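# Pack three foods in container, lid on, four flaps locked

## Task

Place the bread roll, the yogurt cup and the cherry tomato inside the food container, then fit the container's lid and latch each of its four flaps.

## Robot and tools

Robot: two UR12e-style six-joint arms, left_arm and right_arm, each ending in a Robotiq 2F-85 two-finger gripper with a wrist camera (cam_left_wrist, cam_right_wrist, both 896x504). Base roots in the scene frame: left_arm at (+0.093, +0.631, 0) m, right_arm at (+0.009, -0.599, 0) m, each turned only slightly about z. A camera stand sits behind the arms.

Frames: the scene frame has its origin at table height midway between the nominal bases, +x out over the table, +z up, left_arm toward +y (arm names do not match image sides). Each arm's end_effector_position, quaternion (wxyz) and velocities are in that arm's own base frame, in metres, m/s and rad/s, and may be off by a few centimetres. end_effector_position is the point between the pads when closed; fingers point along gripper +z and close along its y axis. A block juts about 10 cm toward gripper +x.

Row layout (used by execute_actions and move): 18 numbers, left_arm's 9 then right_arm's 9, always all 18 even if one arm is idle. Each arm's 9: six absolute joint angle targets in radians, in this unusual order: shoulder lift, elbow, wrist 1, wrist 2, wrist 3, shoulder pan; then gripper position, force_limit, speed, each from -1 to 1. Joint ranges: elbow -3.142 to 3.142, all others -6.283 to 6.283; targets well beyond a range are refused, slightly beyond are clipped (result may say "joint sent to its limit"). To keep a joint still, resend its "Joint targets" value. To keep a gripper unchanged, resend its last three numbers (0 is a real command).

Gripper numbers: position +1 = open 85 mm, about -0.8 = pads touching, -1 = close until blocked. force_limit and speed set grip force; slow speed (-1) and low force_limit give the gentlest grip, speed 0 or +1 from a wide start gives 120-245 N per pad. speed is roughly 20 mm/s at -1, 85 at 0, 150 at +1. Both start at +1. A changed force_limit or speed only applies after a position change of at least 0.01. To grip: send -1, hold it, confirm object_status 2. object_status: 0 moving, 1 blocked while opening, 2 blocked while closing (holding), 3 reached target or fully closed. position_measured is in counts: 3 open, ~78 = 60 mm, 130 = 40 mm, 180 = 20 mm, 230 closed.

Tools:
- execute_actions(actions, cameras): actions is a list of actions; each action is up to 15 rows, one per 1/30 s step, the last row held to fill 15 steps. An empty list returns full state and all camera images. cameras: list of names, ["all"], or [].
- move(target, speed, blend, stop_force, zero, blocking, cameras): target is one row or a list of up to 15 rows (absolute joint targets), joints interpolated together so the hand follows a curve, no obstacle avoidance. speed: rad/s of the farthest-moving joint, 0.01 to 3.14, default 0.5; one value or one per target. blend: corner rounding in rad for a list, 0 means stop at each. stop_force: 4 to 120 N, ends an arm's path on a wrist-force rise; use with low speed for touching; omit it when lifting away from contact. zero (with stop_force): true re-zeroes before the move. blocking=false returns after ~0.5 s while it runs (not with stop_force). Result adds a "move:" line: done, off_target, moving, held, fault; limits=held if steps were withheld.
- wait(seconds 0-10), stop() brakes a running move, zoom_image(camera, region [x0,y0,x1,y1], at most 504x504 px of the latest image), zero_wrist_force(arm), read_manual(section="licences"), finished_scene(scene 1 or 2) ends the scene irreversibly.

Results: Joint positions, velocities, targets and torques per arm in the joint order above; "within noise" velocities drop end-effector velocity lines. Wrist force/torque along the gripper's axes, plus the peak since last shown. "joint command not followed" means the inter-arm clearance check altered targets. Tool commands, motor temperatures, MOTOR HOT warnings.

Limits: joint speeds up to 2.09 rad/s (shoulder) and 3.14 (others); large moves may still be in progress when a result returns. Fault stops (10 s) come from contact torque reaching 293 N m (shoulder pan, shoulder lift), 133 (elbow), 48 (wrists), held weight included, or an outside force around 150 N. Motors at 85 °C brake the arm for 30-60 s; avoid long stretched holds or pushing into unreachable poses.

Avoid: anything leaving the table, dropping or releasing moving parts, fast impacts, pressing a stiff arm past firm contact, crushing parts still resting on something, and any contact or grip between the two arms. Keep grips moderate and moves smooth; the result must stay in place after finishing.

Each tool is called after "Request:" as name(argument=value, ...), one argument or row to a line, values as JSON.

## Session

Request:
execute_actions(
  actions=[],
)

Scene clock: 0.00 s.
left_arm: end_effector_position=(+0.6078, +0.1903, +0.3651) position_measured=3 object_status=3 end_effector_quat_wxyz=(+0.096, +0.605, -0.600, +0.514) | right_arm: end_effector_position=(+0.5985, +0.6031, +0.1390) position_measured=3 object_status=3 end_effector_quat_wxyz=(-0.411, +0.753, +0.449, +0.252)
Joint names: [shoulder lift, elbow, wrist 1, wrist 2, wrist 3, shoulder pan]
Joint positions: left_arm=[-1.548 2.185 -2.555 -2.639 -1.364 0.421] | right_arm=[-2.124 -2.087 0.351 2.19 3.155 3.942]
Joint velocities: within noise
Joint torques (N m): no reading
Motor temperatures (°C): left_arm=[26 30 33 34 37 27] | right_arm=[34 28 37 32 34 27]
Wrist force (N): no reading
Wrist torque (N m): no reading
Wrist force, peak (N): no reading
Joint targets: left_arm=[-1.548 2.185 -2.555 -2.639 -1.364 0.421] | right_arm=[-2.124 -2.087 0.351 2.190 3.155 3.942]
Tool commands: left_gripper/position=+1.0 left_gripper/force_limit=+1.0 left_gripper/speed=+1.0 right_gripper/position=+1.0 right_gripper/force_limit=+1.0 right_gripper/speed=+1.0

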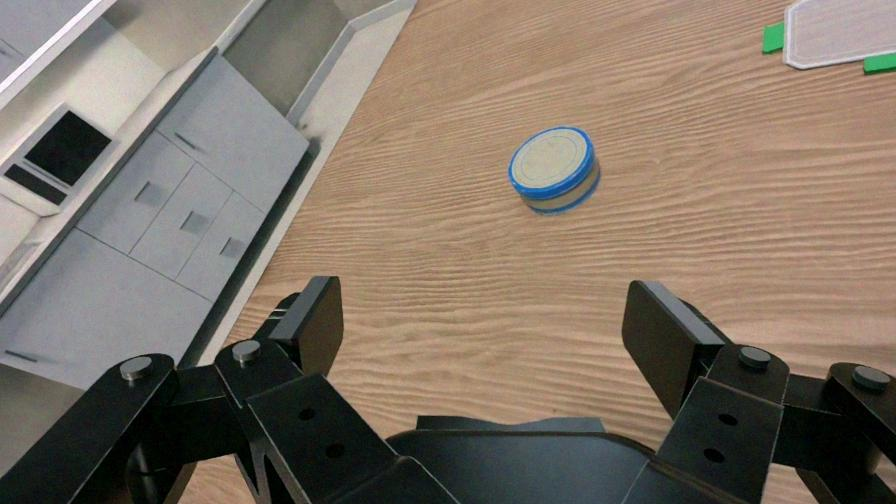

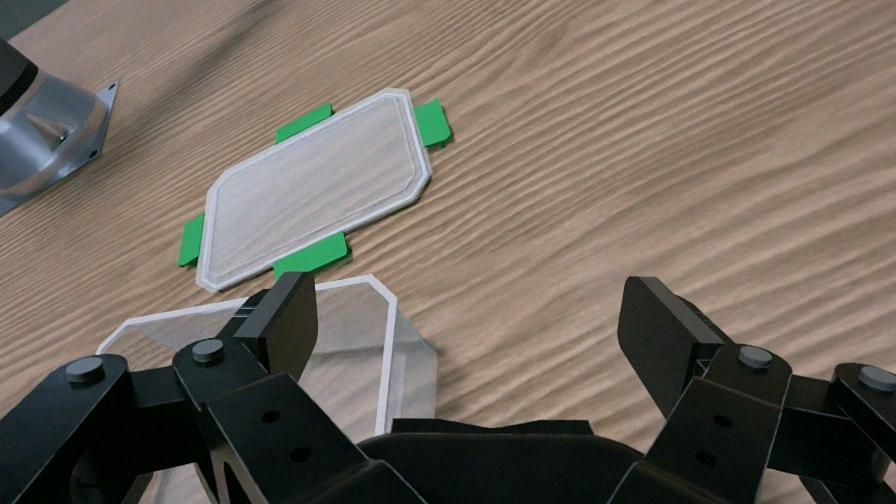

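Request:
move(
  target=[-1.839,1.817,-1.549,-1.571,-3.886,-0.783,1,1,1,-1.450,-1.701,-1.562,1.571,3.816,3.826,1,1,1],
  speed=1.2,
  cameras=["all"],
)

Scene clock: 3.03 s.
left_arm: end_effector_position=(+0.4977, -0.2497, +0.5001) position_measured=3 object_status=3 end_effector_quat_wxyz=(+0.000, +1.000, -0.019, +0.000) | right_arm: end_effector_position=(+0.5884, +0.2555, +0.4995) position_measured=3 object_status=3 end_effector_quat_wxyz=(+0.000, +1.000, +0.005, +0.000)
Joint names: [shoulder lift, elbow, wrist 1, wrist 2, wrist 3, shoulder pan]
Joint positions: left_arm=[-1.839 1.817 -1.549 -1.571 -3.886 -0.783] | right_arm=[-1.45 -1.701 -1.562 1.571 3.816 3.826]
Joint torques (N m): left_arm=[-32.29 -54.94 -0.11 3.29 -2.92 -16.73] | right_arm=[54.03 62.44 2.01 -1.86 1.7 -11.69]
Wrist force (N): left_arm=[0.1 0.1 0.0] | right_arm=[-0.5 -0.7 0.2]
Wrist torque (N m): left_arm=[-0.05 0.29 0.29] | right_arm=[0.11 0.10 -0.31]
Wrist force, peak (N): left_arm=[-1.5 0.1 -1.6] | right_arm=[-1.9 1.2 -1.5]
Joint targets: left_arm=[-1.839 1.817 -1.549 -1.571 -3.886 -0.783] | right_arm=[-1.450 -1.701 -1.562 1.571 3.816 3.826]
move: done

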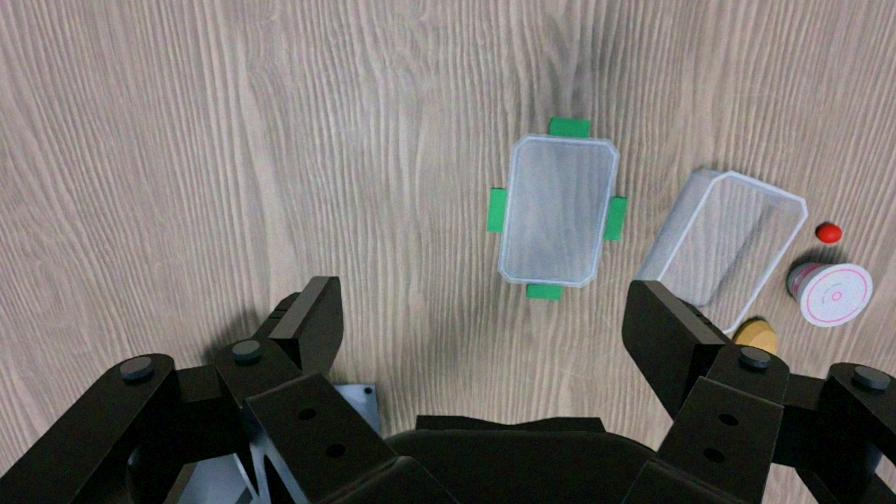

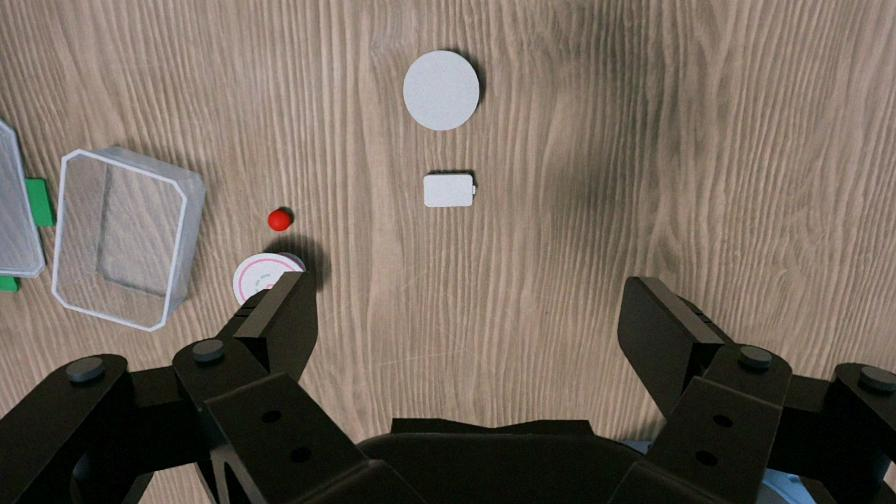

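Request:
move(
  target=[-1.839,1.817,-1.549,-1.571,-3.886,-0.783,1,1,1,-1.528,-1.896,-1.289,1.571,4.253,4.263,1,1,1],
  speed=1,
  cameras=["all"],
)

Request:
zoom_image(
  camera="cam_right_wrist",
  region=[200, 0, 704, 300],
)

Scene clock: 4.77 s.
left_arm: end_effector_position=(+0.4977, -0.2497, +0.5002) position_measured=3 object_status=3 end_effector_quat_wxyz=(+0.000, +1.000, -0.019, +0.000) | right_arm: end_effector_position=(+0.4360, +0.5029, +0.3497) position_measured=3 object_status=3 end_effector_quat_wxyz=(+0.000, +1.000, +0.005, +0.000)
Joint names: [shoulder lift, elbow, wrist 1, wrist 2, wrist 3, shoulder pan]
Joint positions: left_arm=[-1.839 1.817 -1.549 -1.571 -3.886 -0.783] | right_arm=[-1.528 -1.896 -1.289 1.571 4.253 4.263]
Joint torques (N m): left_arm=[-31.15 -55.72 -0.27 3.31 -2.94 -14.76] | right_arm=[37.52 39.9 7.04 1.34 1.97 20.59]
Wrist force (N): left_arm=[-0.1 0.1 0.5] | right_arm=[-0.2 -0.1 0.6]
Wrist torque (N m): left_arm=[-0.05 0.32 0.29] | right_arm=[0.15 0.10 -0.39]
Wrist force, peak (N): left_arm=[-0.2 -0.2 0.7] | right_arm=[-3.8 -3.8 2.5]
Joint targets: left_arm=[-1.839 1.817 -1.549 -1.571 -3.886 -0.783] | right_arm=[-1.528 -1.896 -1.289 1.571 4.253 4.263]
move: done

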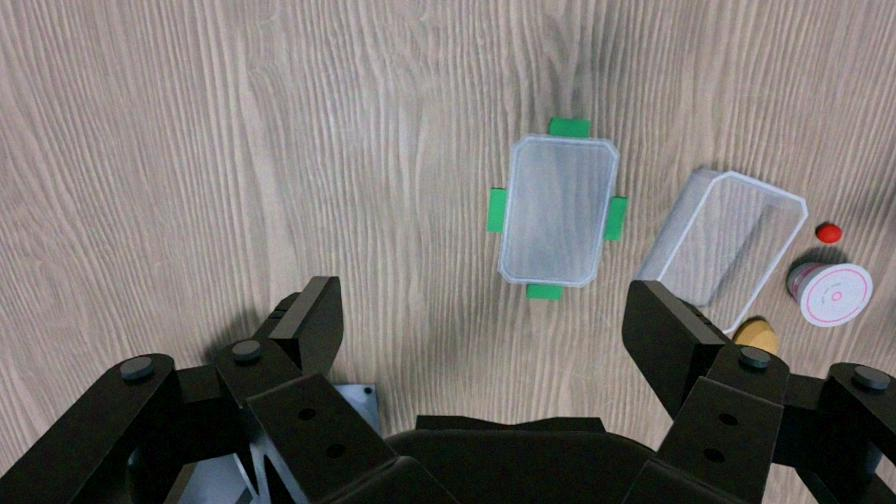

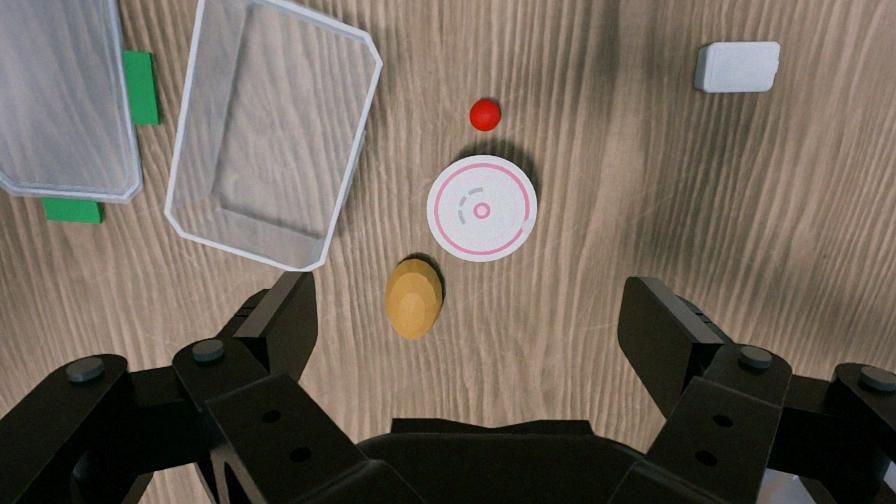

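Scaled by 1.000.

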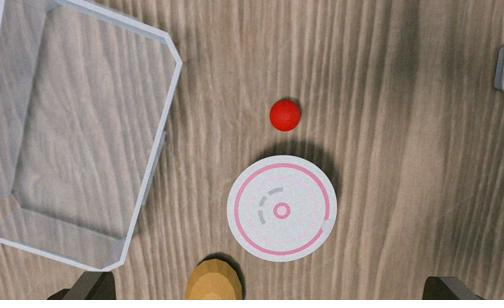

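Request:
move(
  target=[-1.839,1.817,-1.549,-1.571,-3.886,-0.783,1,1,1,-1.6345,-2.2539,-0.8242,1.571,4.5106,4.5206,1,-0.5,-1],
  speed=0.8,
  cameras=["cam_right_wrist"],
)

Scene clock: 6.93 s.
left_arm: end_effector_position=(+0.4977, -0.2497, +0.5002) position_measured=3 object_status=3 end_effector_quat_wxyz=(+0.000, +1.000, -0.019, +0.000) | right_arm: end_effector_position=(+0.2812, +0.5345, +0.1201) position_measured=3 object_status=3 end_effector_quat_wxyz=(+0.000, +1.000, +0.005, +0.000)
Joint names: [shoulder lift, elbow, wrist 1, wrist 2, wrist 3, shoulder pan]
Joint positions: left_arm=[-1.839 1.817 -1.549 -1.571 -3.886 -0.783] | right_arm=[-1.634 -2.254 -0.824 1.571 4.511 4.52]
Joint torques (N m): left_arm=[-34.39 -55.58 -0.27 3.48 -2.94 -13.29] | right_arm=[35.84 31.12 6.94 0.74 1.98 20.41]
Wrist force (N): left_arm=[-0.1 -0.3 0.2] | right_arm=[-1.2 0.3 0.4]
Wrist torque (N m): left_arm=[-0.11 0.31 0.29] | right_arm=[0.24 0.23 -0.27]
Wrist force, peak (N): left_arm=[0.2 -0.2 0.7] | right_arm=[-3.1 0.3 3.7]
Joint targets: left_arm=[-1.839 1.817 -1.549 -1.571 -3.886 -0.783] | right_arm=[-1.635 -2.254 -0.824 1.571 4.511 4.521]
move: done
Images, in order (width x height): cam_right_wrist 896x504.

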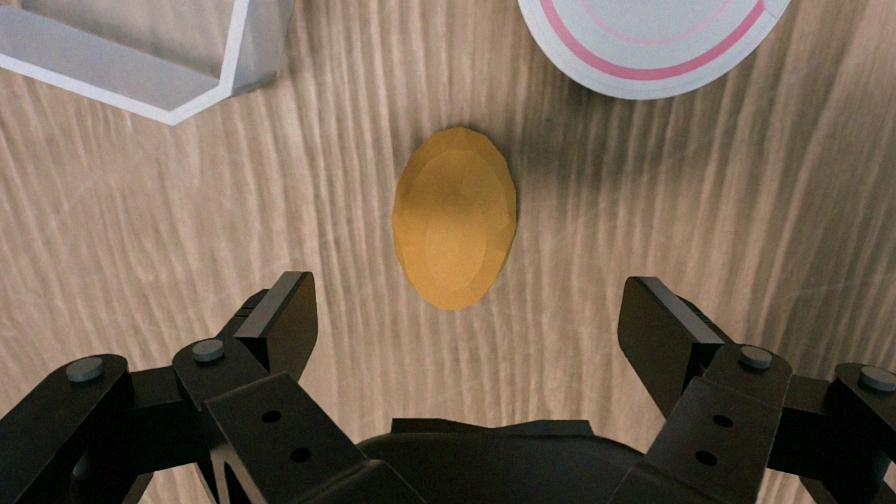

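Request:
move(
  target=[
    [-1.839,1.817,-1.549,-1.571,-3.886,-0.783,1,1,1,-1.7989,-2.3195,-0.5942,1.571,4.5106,4.5206,1,-0.5,-1],
    [-1.839,1.817,-1.549,-1.571,-3.886,-0.783,1,1,1,-1.7989,-2.3195,-0.5942,1.571,4.5106,4.5206,-1,-0.5,-1],
  ],
  speed=0.4,
  cameras=["cam_right_wrist"],
)

Scene clock: 10.33 s.
left_arm: end_effector_position=(+0.4977, -0.2497, +0.5002) position_measured=3 object_status=3 end_effector_quat_wxyz=(+0.000, +1.000, -0.019, +0.000) | right_arm: end_effector_position=(+0.2811, +0.5344, +0.0199) position_measured=90 object_status=0 end_effector_quat_wxyz=(+0.000, +1.000, +0.005, +0.000)
Joint names: [shoulder lift, elbow, wrist 1, wrist 2, wrist 3, shoulder pan]
Joint positions: left_arm=[-1.839 1.817 -1.549 -1.571 -3.886 -0.783] | right_arm=[-1.799 -2.32 -0.594 1.571 4.511 4.521]
Joint torques (N m): left_arm=[-33.02 -55.6 -0.4 3.37 -3.05 -15] | right_arm=[43.54 21.22 5.25 1.03 1.84 7.24]
Wrist force (N): left_arm=[0.0 0.0 0.4] | right_arm=[-1.9 8.1 -29.1]
Wrist torque (N m): left_arm=[-0.08 0.31 0.29] | right_arm=[0.11 0.00 -0.28]
Wrist force, peak (N): left_arm=[0.2 -0.5 0.5] | right_arm=[-2.0 8.2 -29.7]
Joint targets: left_arm=[-1.839 1.817 -1.549 -1.571 -3.886 -0.783] | right_arm=[-1.799 -2.320 -0.594 1.571 4.511 4.521]
move: done
Images, in order (width x height): cam_right_wrist 896x504.

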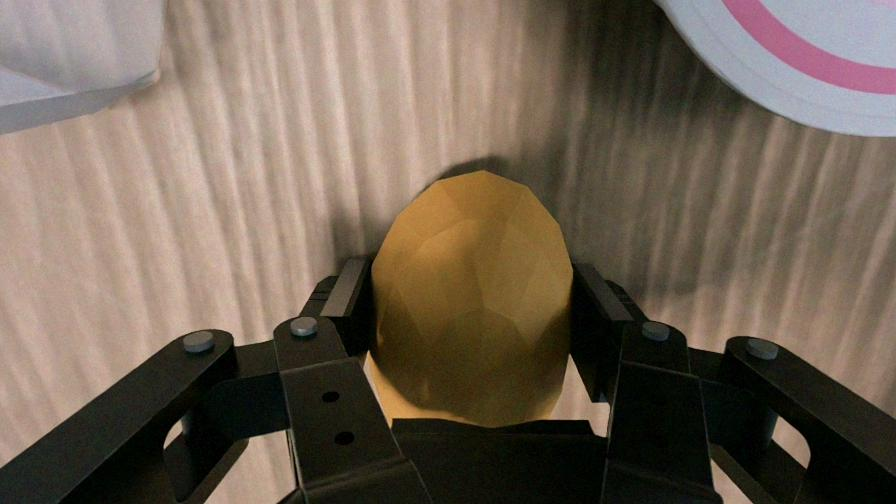

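Request:
move(
  target=[
    [-1.839,1.817,-1.549,-1.571,-3.886,-0.783,1,1,1,-1.5809,-2.2186,-0.9131,1.571,4.5106,4.5206,-1,-0.5,-1],
    [-1.839,1.817,-1.549,-1.571,-3.886,-0.783,1,1,1,-1.8348,-1.8766,-1.0012,1.571,3.1342,4.3802,-1,-0.5,-1],
  ],
  speed=0.8,
  blend=[0.08,0],
  cameras=["cam_right_wrist"],
)

Scene clock: 13.33 s.
left_arm: end_effector_position=(+0.4977, -0.2497, +0.5002) position_measured=3 object_status=3 end_effector_quat_wxyz=(+0.000, +1.000, -0.019, +0.000) | right_arm: end_effector_position=(+0.4127, +0.6625, +0.1799) position_measured=90 object_status=2 end_effector_quat_wxyz=(+0.000, +0.812, +0.583, +0.000)
Joint names: [shoulder lift, elbow, wrist 1, wrist 2, wrist 3, shoulder pan]
Joint positions: left_arm=[-1.839 1.817 -1.549 -1.571 -3.886 -0.783] | right_arm=[-1.835 -1.877 -1.001 1.571 3.134 4.38]
Joint torques (N m): left_arm=[-33.02 -55.72 -0.62 3.43 -2.93 -13.17] | right_arm=[61.53 54.19 1.69 1.07 -2.42 -11.42]
Wrist force (N): left_arm=[0.2 -0.3 0.3] | right_arm=[-1.2 -0.4 0.8]
Wrist torque (N m): left_arm=[-0.12 0.27 0.29] | right_arm=[0.09 0.32 -0.27]
Wrist force, peak (N): left_arm=[-0.3 -0.5 0.6] | right_arm=[-1.9 7.6 -29.6]
Joint targets: left_arm=[-1.839 1.817 -1.549 -1.571 -3.886 -0.783] | right_arm=[-1.835 -1.877 -1.001 1.571 3.134 4.380]
move: done
Images, in order (width x height): cam_right_wrist 896x504.

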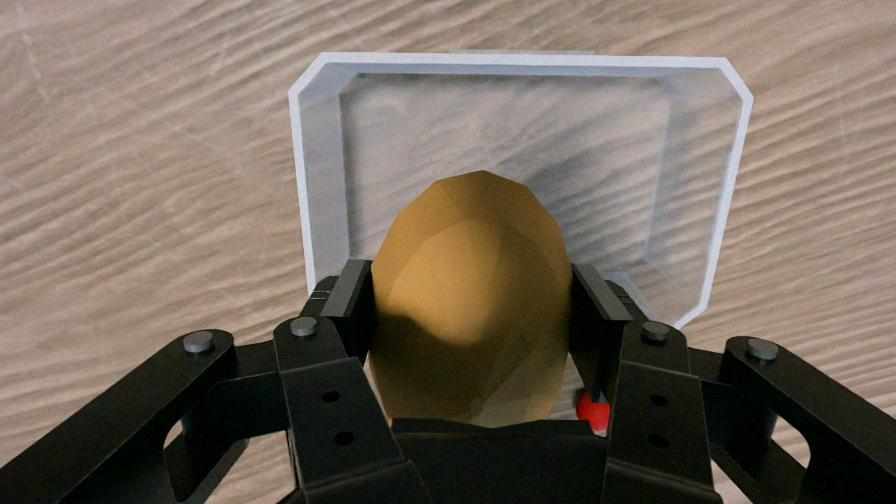

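Request:
move(
  target=[-1.839,1.817,-1.549,-1.571,-3.886,-0.783,1,1,1,-1.9194,-1.9325,-0.8607,1.571,3.1636,4.3946,-1,-0.5,-1],
  speed=0.3,
)

Request:
move(
  target=[-1.839,1.817,-1.549,-1.571,-3.886,-0.783,1,1,1,-2.0128,-1.9712,-0.7286,1.571,3.1636,4.3946,-1,-0.5,-1],
  speed=0.1,
  stop_force=4,
  cameras=["cam_right_wrist"],
)

Scene clock: 14.97 s.
left_arm: end_effector_position=(+0.4977, -0.2497, +0.5002) position_measured=3 object_status=3 end_effector_quat_wxyz=(+0.000, +1.000, -0.019, +0.000) | right_arm: end_effector_position=(+0.4036, +0.6698, +0.1000) position_measured=90 object_status=2 end_effector_quat_wxyz=(+0.000, +0.816, +0.577, +0.000)
Joint names: [shoulder lift, elbow, wrist 1, wrist 2, wrist 3, shoulder pan]
Joint positions: left_arm=[-1.839 1.817 -1.549 -1.571 -3.886 -0.783] | right_arm=[-1.919 -1.932 -0.861 1.571 3.164 4.395]
Joint torques (N m): left_arm=[-32.79 -55.17 -0.65 3.34 -2.87 -17.19] | right_arm=[62.32 30.71 7.82 0.46 1.68 19.05]
Wrist force (N): left_arm=[0.0 -0.4 0.2] | right_arm=[-0.7 0.3 0.8]
Wrist torque (N m): left_arm=[-0.12 0.30 0.29] | right_arm=[0.24 0.17 -0.35]
Wrist force, peak (N): left_arm=[-0.4 -0.1 0.7] | right_arm=[-0.8 -0.5 2.6]
Joint targets: left_arm=[-1.839 1.817 -1.549 -1.571 -3.886 -0.783] | right_arm=[-1.919 -1.933 -0.861 1.571 3.164 4.395]
move: done

Scene clock: 17.27 s.
left_arm: end_effector_position=(+0.4977, -0.2497, +0.5002) position_measured=3 object_status=3 end_effector_quat_wxyz=(+0.000, +1.000, -0.019, +0.000) | right_arm: end_effector_position=(+0.4036, +0.6698, +0.0240) position_measured=90 object_status=2 end_effector_quat_wxyz=(+0.000, +0.816, +0.577, +0.000)
Joint names: [shoulder lift, elbow, wrist 1, wrist 2, wrist 3, shoulder pan]
Joint positions: left_arm=[-1.839 1.817 -1.549 -1.571 -3.886 -0.783] | right_arm=[-2.013 -1.971 -0.729 1.571 3.164 4.395]
Joint torques (N m): left_arm=[-33.21 -56.04 -0.62 3.06 -2.4 -15.45] | right_arm=[65.9 26.76 8.15 1.01 2.2 18.82]
Wrist force (N): left_arm=[0.0 -0.1 0.0] | right_arm=[-0.8 -0.4 0.4]
Wrist torque (N m): left_arm=[-0.09 0.30 0.29] | right_arm=[0.12 0.25 -0.33]
Wrist force, peak (N): left_arm=[-0.2 0.0 0.6] | right_arm=[-0.7 0.1 1.9]
Joint targets: left_arm=[-1.839 1.817 -1.549 -1.571 -3.886 -0.783] | right_arm=[-2.013 -1.971 -0.729 1.571 3.164 4.395]
move: done
Images, in order (width x height): cam_right_wrist 896x504.

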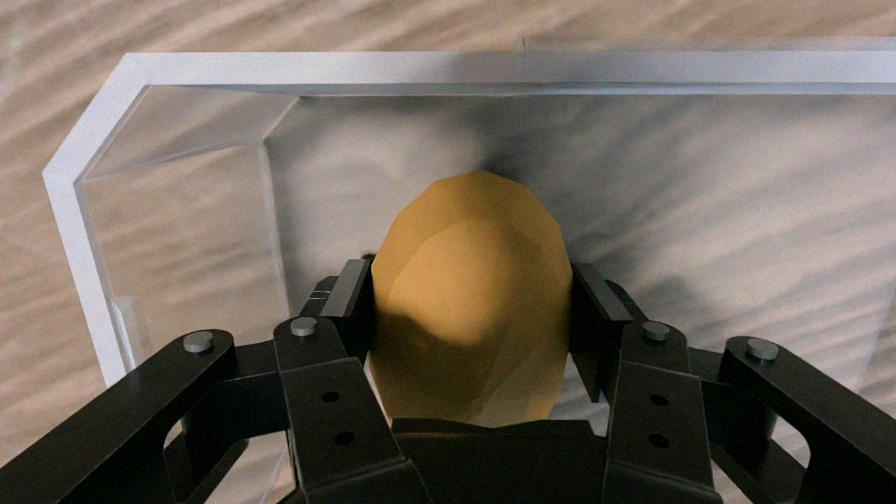

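Request:
move(
  target=[-1.839,1.817,-1.549,-1.571,-3.886,-0.783,1,1,1,-2.0247,-1.9774,-0.7105,1.571,3.1716,4.4026,-1,-0.5,-1],
  speed=0.06,
  stop_force=4,
)

Scene clock: 18.80 s.
left_arm: end_effector_position=(+0.4977, -0.2497, +0.5002) position_measured=3 object_status=3 end_effector_quat_wxyz=(+0.000, +1.000, -0.019, +0.000) | right_arm: end_effector_position=(+0.4029, +0.6700, +0.0228) position_measured=90 object_status=2 end_effector_quat_wxyz=(+0.000, +0.816, +0.577, +0.000)
Joint names: [shoulder lift, elbow, wrist 1, wrist 2, wrist 3, shoulder pan]
Joint positions: left_arm=[-1.839 1.817 -1.549 -1.571 -3.886 -0.783] | right_arm=[-2.014 -1.972 -0.726 1.571 3.165 4.396]
Joint torques (N m): left_arm=[-33.63 -55.5 -0.51 3.59 -3.07 -12.44] | right_arm=[84.44 43.68 2.12 0.89 -2.49 -14.04]
Wrist force (N): left_arm=[0.0 0.0 0.2] | right_arm=[-0.2 -1.7 -4.1]
Wrist torque (N m): left_arm=[-0.07 0.30 0.29] | right_arm=[0.24 0.09 -0.27]
Wrist force, peak (N): left_arm=[0.0 -0.3 0.5] | right_arm=[-2.1 3.5 -20.0]
Joint targets: left_arm=[-1.839 1.817 -1.549 -1.571 -3.886 -0.783] | right_arm=[-2.014 -1.972 -0.726 1.571 3.165 4.396]
move: contact (right_arm); right_arm: the wrist 1 is farthest, 0.016 rad from its target

Request:
move(
  target=[
    [-1.839,1.817,-1.549,-1.571,-3.886,-0.783,1,1,1,-2.014,-1.972,-0.726,1.571,3.165,4.396,0.53,-0.7,-1],
    [-1.839,1.817,-1.549,-1.571,-3.886,-0.783,1,1,1,-1.8348,-1.8766,-1.0012,1.571,3.1636,4.3946,0.53,-0.7,-1],
    [-1.839,1.817,-1.549,-1.571,-3.886,-0.783,1,1,1,-1.7539,-2.1612,-0.7976,1.571,4.5271,4.1871,0.53,-0.7,-1],
  ],
  speed=[0.5,0.5,0.9],
  blend=[0,0.1,0],
  cameras=["cam_right_wrist"],
)

Scene clock: 23.27 s.
left_arm: end_effector_position=(+0.4977, -0.2497, +0.5002) position_measured=3 object_status=3 end_effector_quat_wxyz=(+0.000, +1.000, -0.019, +0.000) | right_arm: end_effector_position=(+0.4717, +0.4667, +0.0999) position_measured=62 object_status=3 end_effector_quat_wxyz=(+0.000, +0.986, -0.169, +0.000)
Joint names: [shoulder lift, elbow, wrist 1, wrist 2, wrist 3, shoulder pan]
Joint positions: left_arm=[-1.839 1.817 -1.549 -1.571 -3.886 -0.783] | right_arm=[-1.754 -2.161 -0.798 1.571 4.527 4.187]
Joint torques (N m): left_arm=[-34.35 -55.06 -0.45 2.97 -2.84 -15.77] | right_arm=[67.74 29.19 7.79 0.96 2.23 -12.26]
Wrist force (N): left_arm=[-0.1 0.1 0.4] | right_arm=[-0.4 -0.4 0.7]
Wrist torque (N m): left_arm=[-0.05 0.33 0.29] | right_arm=[0.04 0.12 -0.31]
Wrist force, peak (N): left_arm=[-0.3 0.1 0.7] | right_arm=[-1.2 -1.7 -5.2]
Joint targets: left_arm=[-1.839 1.817 -1.549 -1.571 -3.886 -0.783] | right_arm=[-1.754 -2.161 -0.798 1.571 4.527 4.187]
move: done
Images, in order (width x height): cam_right_wrist 896x504.

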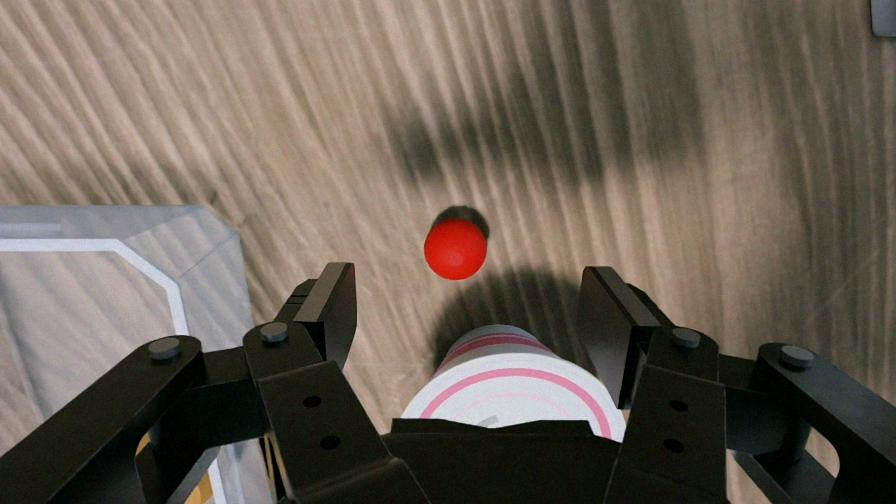

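Request:
move(
  target=[
    [-1.839,1.817,-1.549,-1.571,-3.886,-0.783,1,1,1,-1.7477,-2.1691,-0.7958,1.571,4.5425,4.2025,0.53,-0.7,-1],
    [-1.839,1.817,-1.549,-1.571,-3.886,-0.783,1,1,1,-1.8691,-2.2150,-0.6285,1.571,4.5425,4.2025,0.53,-0.7,-1],
    [-1.839,1.817,-1.549,-1.571,-3.886,-0.783,1,1,1,-1.8691,-2.2150,-0.6285,1.571,4.5425,4.2025,-1,-0.7,-1],
  ],
  speed=0.3,
)

Request:
execute_actions(
  actions=[],
)

Scene clock: 28.73 s.
left_arm: end_effector_position=(+0.4977, -0.2497, +0.5002) position_measured=3 object_status=3 end_effector_quat_wxyz=(+0.000, +1.000, -0.019, +0.000) | right_arm: end_effector_position=(+0.4623, +0.4700, +0.0200) position_measured=166 object_status=0 end_effector_quat_wxyz=(+0.000, +0.986, -0.169, +0.000)
Joint names: [shoulder lift, elbow, wrist 1, wrist 2, wrist 3, shoulder pan]
Joint positions: left_arm=[-1.839 1.817 -1.549 -1.571 -3.886 -0.783] | right_arm=[-1.869 -2.215 -0.628 1.571 4.543 4.203]
Joint torques (N m): left_arm=[-30.59 -55.53 -1.34 2.8 -2.65 -15.5] | right_arm=[50.46 22.79 6.97 0.13 1.64 6.82]
Wrist force (N): left_arm=[-0.2 -0.1 0.2] | right_arm=[-0.4 0.6 -4.0]
Wrist torque (N m): left_arm=[-0.09 0.33 0.29] | right_arm=[0.17 0.09 -0.35]
Wrist force, peak (N): left_arm=[-0.4 -0.8 0.6] | right_arm=[-0.8 0.8 -4.8]
Joint targets: left_arm=[-1.839 1.817 -1.549 -1.571 -3.886 -0.783] | right_arm=[-1.869 -2.215 -0.628 1.571 4.543 4.203]
move: done

Scene clock: 28.73 s.
left_arm: end_effector_position=(+0.4977, -0.2497, +0.5002) position_measured=3 object_status=3 end_effector_quat_wxyz=(+0.000, +1.000, -0.019, +0.000) | right_arm: end_effector_position=(+0.4623, +0.4700, +0.0200) position_measured=166 object_status=0 end_effector_quat_wxyz=(+0.000, +0.986, -0.169, +0.000)
Joint names: [shoulder lift, elbow, wrist 1, wrist 2, wrist 3, shoulder pan]
Joint positions: left_arm=[-1.839 1.817 -1.549 -1.571 -3.886 -0.783] | right_arm=[-1.869 -2.215 -0.628 1.571 4.543 4.203]
Joint velocities: within noise
Joint torques (N m): left_arm=[-30.59 -55.53 -1.34 2.8 -2.65 -15.5] | right_arm=[50.46 22.79 6.97 0.13 1.64 6.82]
Motor temperatures (°C): left_arm=[26 30 33 34 37 27] | right_arm=[34 28 37 32 34 27]
Wrist force (N): left_arm=[-0.2 -0.1 0.2] | right_arm=[-0.4 0.6 -4.0]
Wrist torque (N m): left_arm=[-0.09 0.33 0.29] | right_arm=[0.17 0.09 -0.35]
Wrist force, peak (N): left_arm=[-0.2 -0.1 0.2] | right_arm=[-0.4 0.6 -4.0]
Joint targets: left_arm=[-1.839 1.817 -1.549 -1.571 -3.886 -0.783] | right_arm=[-1.869 -2.215 -0.628 1.571 4.543 4.203]
Tool commands: left_gripper/position=+1.0 left_gripper/force_limit=+1.0 left_gripper/speed=+1.0 right_gripper/position=-1.0 right_gripper/force_limit=-0.7 right_gripper/speed=-1.0

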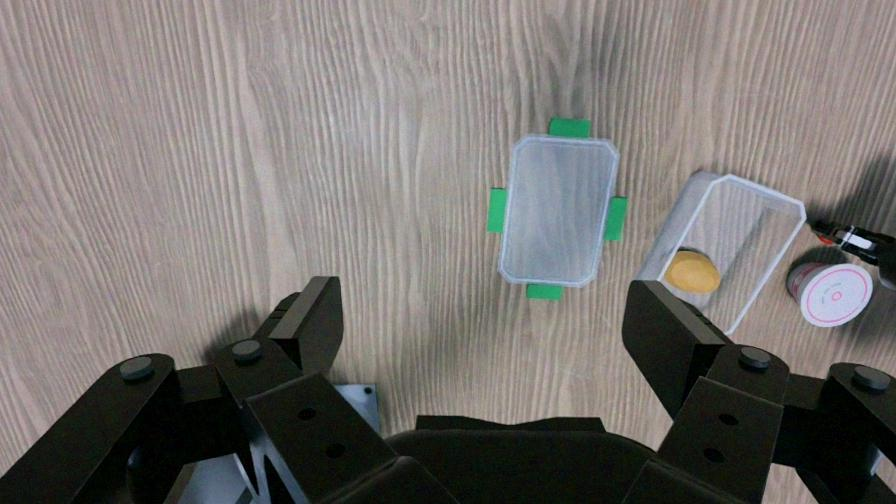

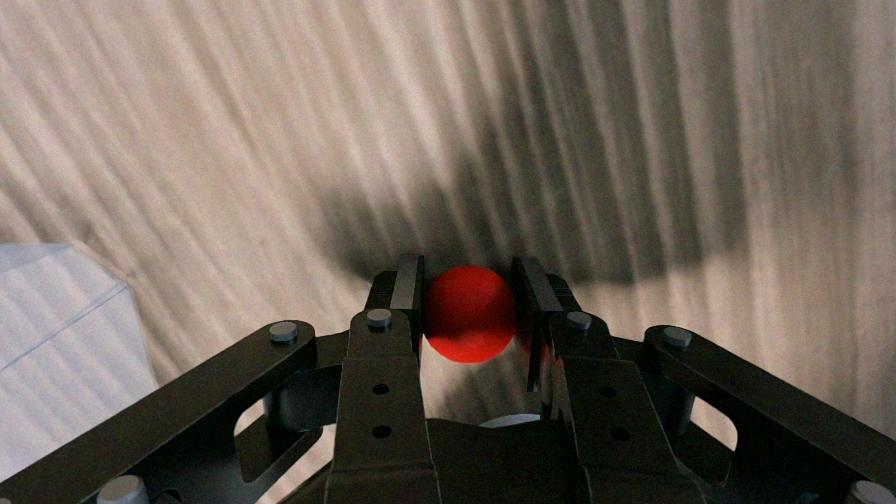

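Request:
move(
  target=[
    [-1.839,1.817,-1.549,-1.571,-3.886,-0.783,1,1,1,-1.7477,-2.1691,-0.7958,1.571,4.5425,4.2025,-1,-0.7,-1],
    [-1.839,1.817,-1.549,-1.571,-3.886,-0.783,1,1,1,-1.8657,-1.9198,-0.9271,1.571,4.6832,4.3432,-1,-0.7,-1],
  ],
  speed=0.3,
  cameras=["cam_right_wrist"],
)

Request:
move(
  target=[-1.839,1.817,-1.549,-1.571,-3.886,-0.783,1,1,1,-2.0015,-1.9851,-0.7260,1.571,4.6832,4.3432,-1,-0.7,-1],
  speed=0.12,
  stop_force=5,
  cameras=["cam_right_wrist"],
)

Scene clock: 31.50 s.
left_arm: end_effector_position=(+0.4977, -0.2497, +0.5002) position_measured=3 object_status=3 end_effector_quat_wxyz=(+0.000, +1.000, -0.019, +0.000) | right_arm: end_effector_position=(+0.4348, +0.6411, +0.1399) position_measured=166 object_status=2 end_effector_quat_wxyz=(+0.000, +0.986, -0.169, +0.000)
Joint names: [shoulder lift, elbow, wrist 1, wrist 2, wrist 3, shoulder pan]
Joint positions: left_arm=[-1.839 1.817 -1.549 -1.571 -3.886 -0.783] | right_arm=[-1.866 -1.92 -0.927 1.571 4.683 4.343]
Joint torques (N m): left_arm=[-32.92 -55.32 -0.75 3.14 -2.1 -15.87] | right_arm=[58.23 53.93 1.51 0.22 2.46 17.94]
Wrist force (N): left_arm=[-0.3 0.1 0.0] | right_arm=[-0.9 0.3 0.7]
Wrist torque (N m): left_arm=[-0.05 0.35 0.29] | right_arm=[0.20 0.24 -0.37]
Wrist force, peak (N): left_arm=[-0.2 -0.2 0.7] | right_arm=[-1.1 0.8 -4.3]
Joint targets: left_arm=[-1.839 1.817 -1.549 -1.571 -3.886 -0.783] | right_arm=[-1.866 -1.920 -0.927 1.571 4.683 4.343]
move: done
Images, in order (width x height): cam_right_wrist 896x504.

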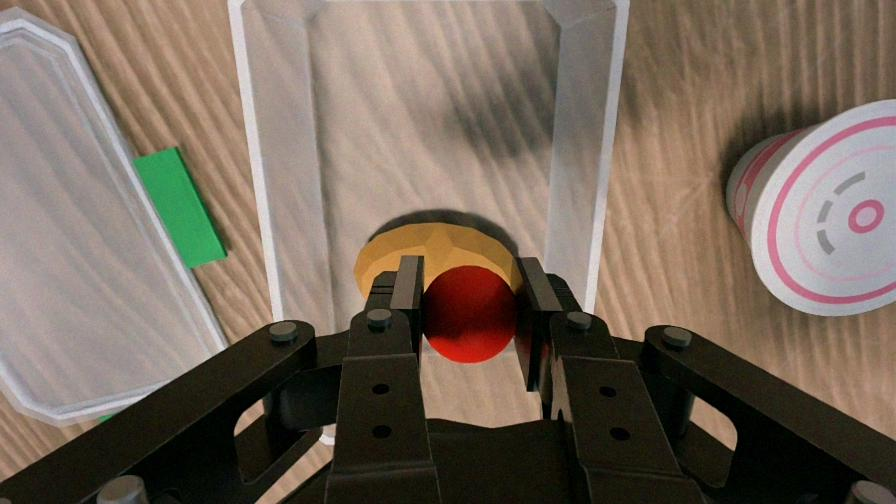

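Scene clock: 34.17 s.
left_arm: end_effector_position=(+0.4977, -0.2497, +0.5002) position_measured=3 object_status=3 end_effector_quat_wxyz=(+0.000, +1.000, -0.019, +0.000) | right_arm: end_effector_position=(+0.4348, +0.6413, +0.0260) position_measured=166 object_status=2 end_effector_quat_wxyz=(+0.000, +0.986, -0.169, +0.000)
Joint names: [shoulder lift, elbow, wrist 1, wrist 2, wrist 3, shoulder pan]
Joint positions: left_arm=[-1.839 1.817 -1.549 -1.571 -3.886 -0.783] | right_arm=[-2.001 -1.985 -0.726 1.571 4.683 4.343]
Joint torques (N m): left_arm=[-33.1 -55.96 -1.39 2.97 -2.42 -14.96] | right_arm=[66.07 25.54 7.85 -0.08 2.06 17.56]
Wrist force (N): left_arm=[0.0 -0.4 0.2] | right_arm=[-0.6 -0.1 1.4]
Wrist torque (N m): left_arm=[-0.12 0.31 0.29] | right_arm=[0.15 0.21 -0.33]
Wrist force, peak (N): left_arm=[-0.2 -0.6 0.4] | right_arm=[-0.6 -0.1 1.4]
Joint targets: left_arm=[-1.839 1.817 -1.549 -1.571 -3.886 -0.783] | right_arm=[-2.002 -1.985 -0.726 1.571 4.683 4.343]
move: done
Images, in order (width x height): cam_right_wrist 896x504.

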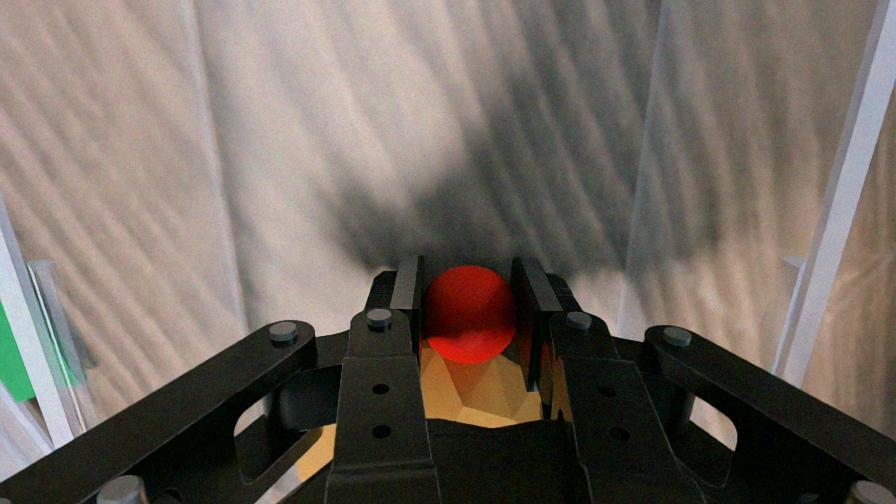

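Request:
move(
  target=[-1.839,1.817,-1.549,-1.571,-3.886,-0.783,1,1,1,-2.0069,-1.9867,-0.7190,1.571,4.6832,4.3432,-1,-0.7,-1],
  speed=0.05,
  stop_force=4,
)

Request:
execute_actions(
  actions=[
    [[-1.839,1.817,-1.549,-1.571,-3.886,-0.783,1,1,1,-2.0069,-1.9867,-0.7190,1.571,4.6832,4.3432,-0.1,-0.7,-1]],
  ],
  cameras=["cam_right_wrist"],
)

Request:
move(
  target=[-1.839,1.817,-1.549,-1.571,-3.886,-0.783,1,1,1,-1.8657,-1.9198,-0.9271,1.571,4.6832,4.3432,-0.1,-0.7,-1],
  speed=0.3,
  cameras=["cam_right_wrist"],
)

Scene clock: 35.60 s.
left_arm: end_effector_position=(+0.4977, -0.2497, +0.5002) position_measured=3 object_status=3 end_effector_quat_wxyz=(+0.000, +1.000, -0.019, +0.000) | right_arm: end_effector_position=(+0.4348, +0.6413, +0.0220) position_measured=166 object_status=2 end_effector_quat_wxyz=(+0.000, +0.986, -0.169, +0.000)
Joint names: [shoulder lift, elbow, wrist 1, wrist 2, wrist 3, shoulder pan]
Joint positions: left_arm=[-1.839 1.817 -1.549 -1.571 -3.886 -0.783] | right_arm=[-2.007 -1.987 -0.719 1.571 4.683 4.343]
Joint torques (N m): left_arm=[-32.61 -55.37 -1.56 2.79 -2.54 -14.22] | right_arm=[70.71 25.63 4.92 0.08 1.95 18.51]
Wrist force (N): left_arm=[-0.3 -0.3 -0.1] | right_arm=[-0.7 1.6 -4.9]
Wrist torque (N m): left_arm=[-0.12 0.34 0.29] | right_arm=[0.15 0.18 -0.34]
Wrist force, peak (N): left_arm=[-0.5 0.1 0.5] | right_arm=[-1.0 1.7 -5.2]
Joint targets: left_arm=[-1.839 1.817 -1.549 -1.571 -3.886 -0.783] | right_arm=[-2.007 -1.987 -0.719 1.571 4.683 4.343]
move: contact (right_arm)

Scene clock: 36.33 s.
left_arm: end_effector_position=(+0.4977, -0.2497, +0.5002) position_measured=3 object_status=3 end_effector_quat_wxyz=(+0.000, +1.000, -0.019, +0.000) | right_arm: end_effector_position=(+0.4348, +0.6413, +0.0220) position_measured=141 object_status=0 end_effector_quat_wxyz=(+0.000, +0.986, -0.169, +0.000)
Joint names: [shoulder lift, elbow, wrist 1, wrist 2, wrist 3, shoulder pan]
Joint positions: left_arm=[-1.839 1.817 -1.549 -1.571 -3.886 -0.783] | right_arm=[-2.007 -1.987 -0.719 1.571 4.683 4.343]
Joint torques (N m): left_arm=[-33.81 -55.09 -1 3.09 -2.51 -14.87] | right_arm=[61.97 27.07 7.56 -0.28 1.72 17.35]
Wrist force (N): left_arm=[0.0 -0.1 0.1] | right_arm=[-0.2 -0.3 0.1]
Wrist torque (N m): left_arm=[-0.09 0.29 0.29] | right_arm=[0.17 0.10 -0.33]
Wrist force, peak (N): left_arm=[0.0 -0.5 0.3] | right_arm=[-0.8 1.6 -4.4]
Joint targets: left_arm=[-1.839 1.817 -1.549 -1.571 -3.886 -0.783] | right_arm=[-2.007 -1.987 -0.719 1.571 4.683 4.343]
Images, in order (width x height): cam_right_wrist 896x504.

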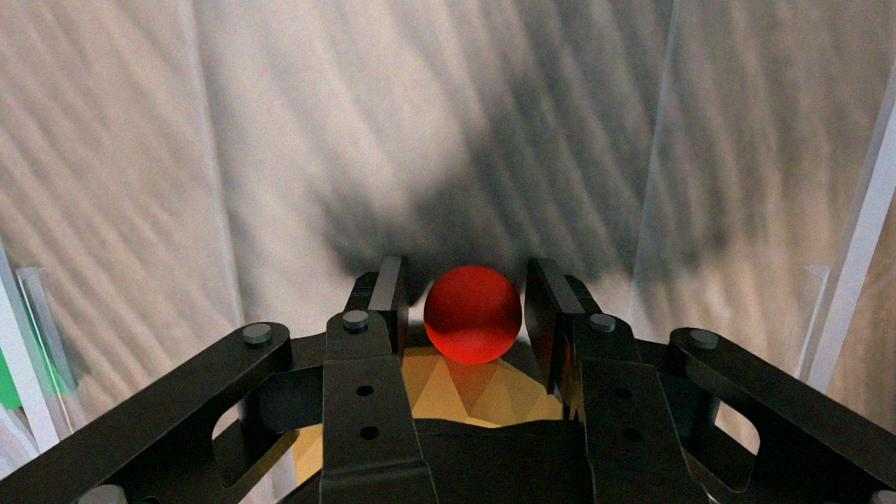

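Scene clock: 37.53 s.
left_arm: end_effector_position=(+0.4977, -0.2497, +0.5002) position_measured=3 object_status=3 end_effector_quat_wxyz=(+0.000, +1.000, -0.019, +0.000) | right_arm: end_effector_position=(+0.4348, +0.6413, +0.1398) position_measured=141 object_status=3 end_effector_quat_wxyz=(+0.000, +0.986, -0.169, +0.000)
Joint names: [shoulder lift, elbow, wrist 1, wrist 2, wrist 3, shoulder pan]
Joint positions: left_arm=[-1.839 1.817 -1.549 -1.571 -3.886 -0.783] | right_arm=[-1.866 -1.92 -0.927 1.571 4.683 4.343]
Joint torques (N m): left_arm=[-31.47 -55.31 -0.79 2.95 -2.22 -14.19] | right_arm=[76.89 51.67 1.61 -0.27 1.59 13.54]
Wrist force (N): left_arm=[0.0 0.0 0.5] | right_arm=[-1.0 0.0 0.5]
Wrist torque (N m): left_arm=[-0.07 0.30 0.29] | right_arm=[0.15 0.26 -0.37]
Wrist force, peak (N): left_arm=[0.3 0.1 0.5] | right_arm=[-0.8 -0.1 2.5]
Joint targets: left_arm=[-1.839 1.817 -1.549 -1.571 -3.886 -0.783] | right_arm=[-1.866 -1.920 -0.927 1.571 4.683 4.343]
move: done
Images, in order (width x height): cam_right_wrist 896x504.

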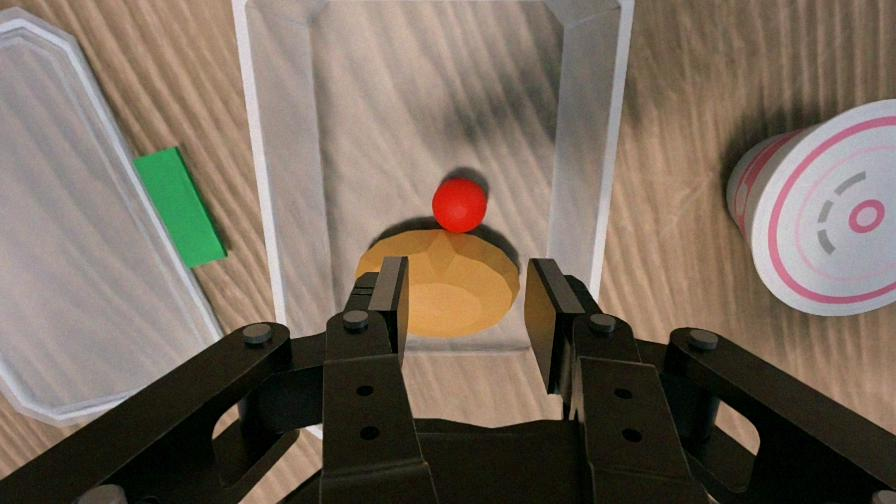

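Request:
move(
  target=[-1.839,1.817,-1.549,-1.571,-3.886,-0.783,1,1,1,-1.6971,-2.3271,-1.0617,0.8796,5.2635,4.7878,1,-0.5,0],
  speed=0.35,
  cameras=["cam_right_wrist"],
)

Scene clock: 41.17 s.
left_arm: end_effector_position=(+0.4977, -0.2497, +0.5002) position_measured=3 object_status=3 end_effector_quat_wxyz=(+0.000, +1.000, -0.019, +0.000) | right_arm: end_effector_position=(+0.3186, +0.4974, +0.0996) position_measured=3 object_status=3 end_effector_quat_wxyz=(+0.064, +0.913, -0.157, +0.370)
Joint names: [shoulder lift, elbow, wrist 1, wrist 2, wrist 3, shoulder pan]
Joint positions: left_arm=[-1.839 1.817 -1.549 -1.571 -3.886 -0.783] | right_arm=[-1.697 -2.327 -1.062 0.88 5.263 4.788]
Joint torques (N m): left_arm=[-33.79 -56 -1.18 2.54 -2.03 -14.55] | right_arm=[58.03 22.43 0.23 -4.09 1.85 22.83]
Wrist force (N): left_arm=[0.0 0.0 0.2] | right_arm=[-0.4 -0.3 1.0]
Wrist torque (N m): left_arm=[-0.07 0.30 0.29] | right_arm=[0.01 -0.04 -0.16]
Wrist force, peak (N): left_arm=[0.1 -0.6 0.1] | right_arm=[-1.4 -0.6 1.4]
Joint targets: left_arm=[-1.839 1.817 -1.549 -1.571 -3.886 -0.783] | right_arm=[-1.697 -2.327 -1.062 0.880 5.264 4.788]
move: done
Images, in order (width x height): cam_right_wrist 896x504.

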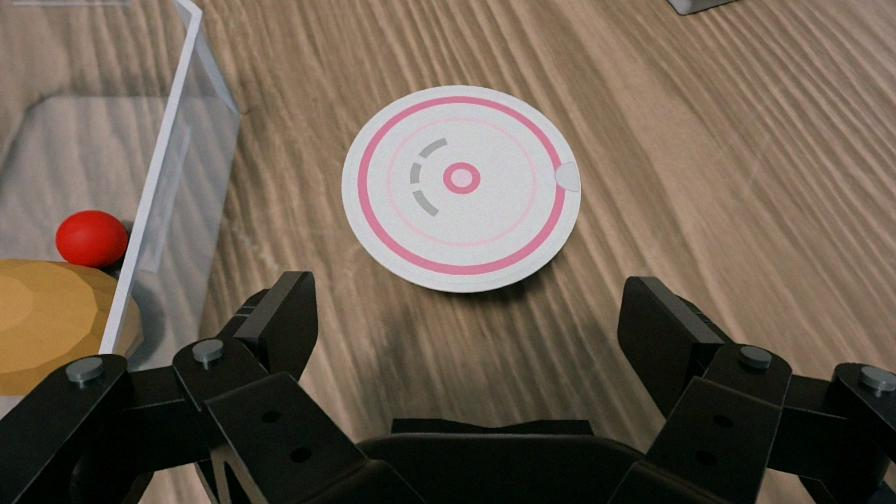

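Request:
move(
  target=[-1.839,1.817,-1.549,-1.571,-3.886,-0.783,1,1,1,-1.8416,-2.3891,-0.7599,0.8422,5.1178,4.6710,1,-0.5,0],
  speed=0.12,
  stop_force=5,
  cameras=["cam_right_wrist"],
)

Scene clock: 44.97 s.
left_arm: end_effector_position=(+0.4977, -0.2497, +0.5002) position_measured=3 object_status=3 end_effector_quat_wxyz=(+0.000, +1.000, -0.019, +0.000) | right_arm: end_effector_position=(+0.3830, +0.4703, +0.0279) position_measured=3 object_status=3 end_effector_quat_wxyz=(+0.064, +0.913, -0.157, +0.370)
Joint names: [shoulder lift, elbow, wrist 1, wrist 2, wrist 3, shoulder pan]
Joint positions: left_arm=[-1.839 1.817 -1.549 -1.571 -3.886 -0.783] | right_arm=[-1.842 -2.389 -0.76 0.842 5.118 4.671]
Joint torques (N m): left_arm=[-32.23 -56.35 -1.18 3.01 -2.15 -17.52] | right_arm=[39.39 15.7 7.02 -4.15 -2.49 -13]
Wrist force (N): left_arm=[0.1 -0.1 0.2] | right_arm=[0.4 -0.3 1.6]
Wrist torque (N m): left_arm=[-0.10 0.28 0.29] | right_arm=[0.11 -0.19 -0.05]
Wrist force, peak (N): left_arm=[-0.4 -0.4 0.5] | right_arm=[-0.2 -0.2 1.9]
Joint targets: left_arm=[-1.839 1.817 -1.549 -1.571 -3.886 -0.783] | right_arm=[-1.842 -2.389 -0.760 0.842 5.118 4.671]
move: done
Images, in order (width x height): cam_right_wrist 896x504.

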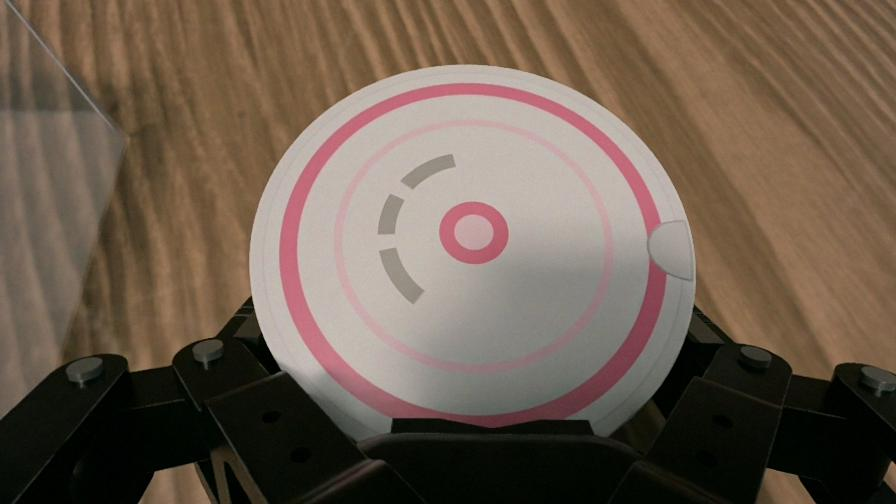

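Request:
execute_actions(
  actions=[
    [[-1.839,1.817,-1.549,-1.571,-3.886,-0.783,1,1,1,-1.8416,-2.3891,-0.7599,0.8422,5.1178,4.6710,-1,-0.5,-1]],
    [[-1.839,1.817,-1.549,-1.571,-3.886,-0.783,1,1,1,-1.8416,-2.3891,-0.7599,0.8422,5.1178,4.6710,-1,-0.5,-1]],
  ],
)

Request:
move(
  target=[
    [-1.839,1.817,-1.549,-1.571,-3.886,-0.783,1,1,1,-1.6223,-2.3218,-1.0466,0.8422,5.1178,4.6710,-1,-0.5,-1],
    [-1.839,1.817,-1.549,-1.571,-3.886,-0.783,1,1,1,-1.9223,-1.9651,-0.9883,0.8141,4.9480,4.5429,-1,-0.5,-1],
  ],
  speed=0.25,
  cameras=["all"],
)

Scene clock: 46.80 s.
left_arm: end_effector_position=(+0.4977, -0.2497, +0.5002) position_measured=3 object_status=3 end_effector_quat_wxyz=(+0.000, +1.000, -0.019, +0.000) | right_arm: end_effector_position=(+0.3830, +0.4703, +0.0279) position_measured=49 object_status=0 end_effector_quat_wxyz=(+0.064, +0.913, -0.157, +0.370)
Joint names: [shoulder lift, elbow, wrist 1, wrist 2, wrist 3, shoulder pan]
Joint positions: left_arm=[-1.839 1.817 -1.549 -1.571 -3.886 -0.783] | right_arm=[-1.842 -2.389 -0.76 0.842 5.118 4.671]
Joint torques (N m): left_arm=[-28.3 -55.69 -1.44 2.69 -2.05 -14.07] | right_arm=[43.96 19.01 6.95 -4.13 -2.16 -10.63]
Wrist force (N): left_arm=[0.1 -0.1 0.5] | right_arm=[-0.8 -0.1 1.4]
Wrist torque (N m): left_arm=[-0.09 0.29 0.29] | right_arm=[0.11 -0.08 -0.05]
Wrist force, peak (N): left_arm=[-0.2 -0.3 0.6] | right_arm=[-1.2 0.0 2.0]
Joint targets: left_arm=[-1.839 1.817 -1.549 -1.571 -3.886 -0.783] | right_arm=[-1.842 -2.389 -0.760 0.842 5.118 4.671]

Scene clock: 50.30 s.
left_arm: end_effector_position=(+0.4977, -0.2497, +0.5002) position_measured=3 object_status=3 end_effector_quat_wxyz=(+0.000, +1.000, -0.019, +0.000) | right_arm: end_effector_position=(+0.4844, +0.6429, +0.1449) position_measured=53 object_status=2 end_effector_quat_wxyz=(+0.064, +0.913, -0.157, +0.370)
Joint names: [shoulder lift, elbow, wrist 1, wrist 2, wrist 3, shoulder pan]
Joint positions: left_arm=[-1.839 1.817 -1.549 -1.571 -3.886 -0.783] | right_arm=[-1.922 -1.965 -0.988 0.814 4.948 4.543]
Joint torques (N m): left_arm=[-34.18 -56.11 -1.4 2.8 -2.18 -15.2] | right_arm=[64.38 49.56 7.62 -4.27 -2.51 -13.91]
Wrist force (N): left_arm=[0.2 -0.1 0.4] | right_arm=[-2.0 0.0 1.7]
Wrist torque (N m): left_arm=[-0.09 0.27 0.29] | right_arm=[0.19 -0.09 0.05]
Wrist force, peak (N): left_arm=[0.1 -0.6 0.4] | right_arm=[-1.9 0.3 3.6]
Joint targets: left_arm=[-1.839 1.817 -1.549 -1.571 -3.886 -0.783] | right_arm=[-1.922 -1.965 -0.988 0.814 4.948 4.543]
move: done

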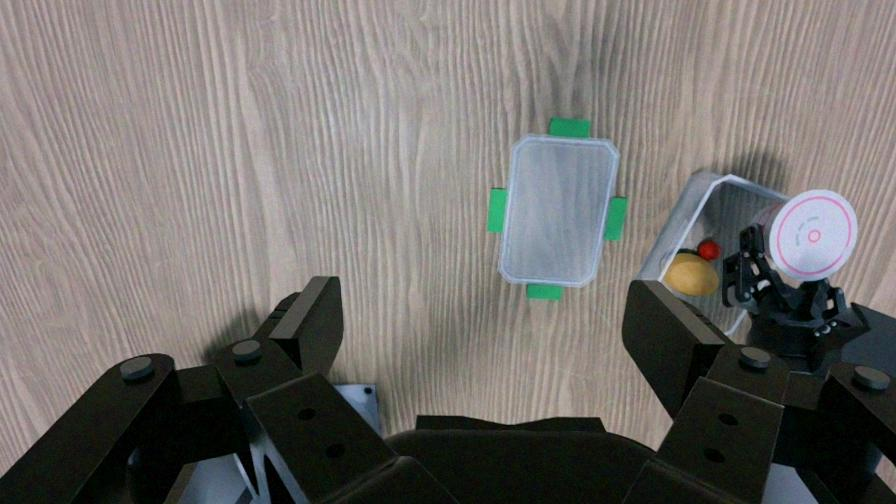

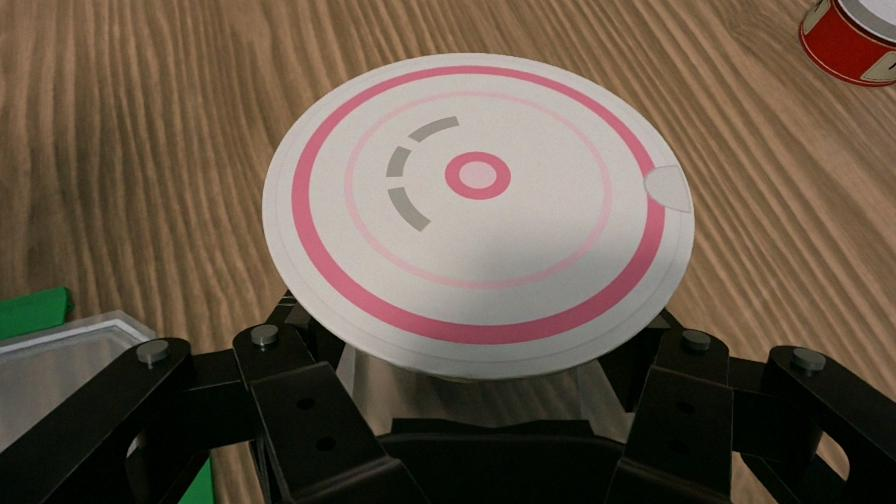

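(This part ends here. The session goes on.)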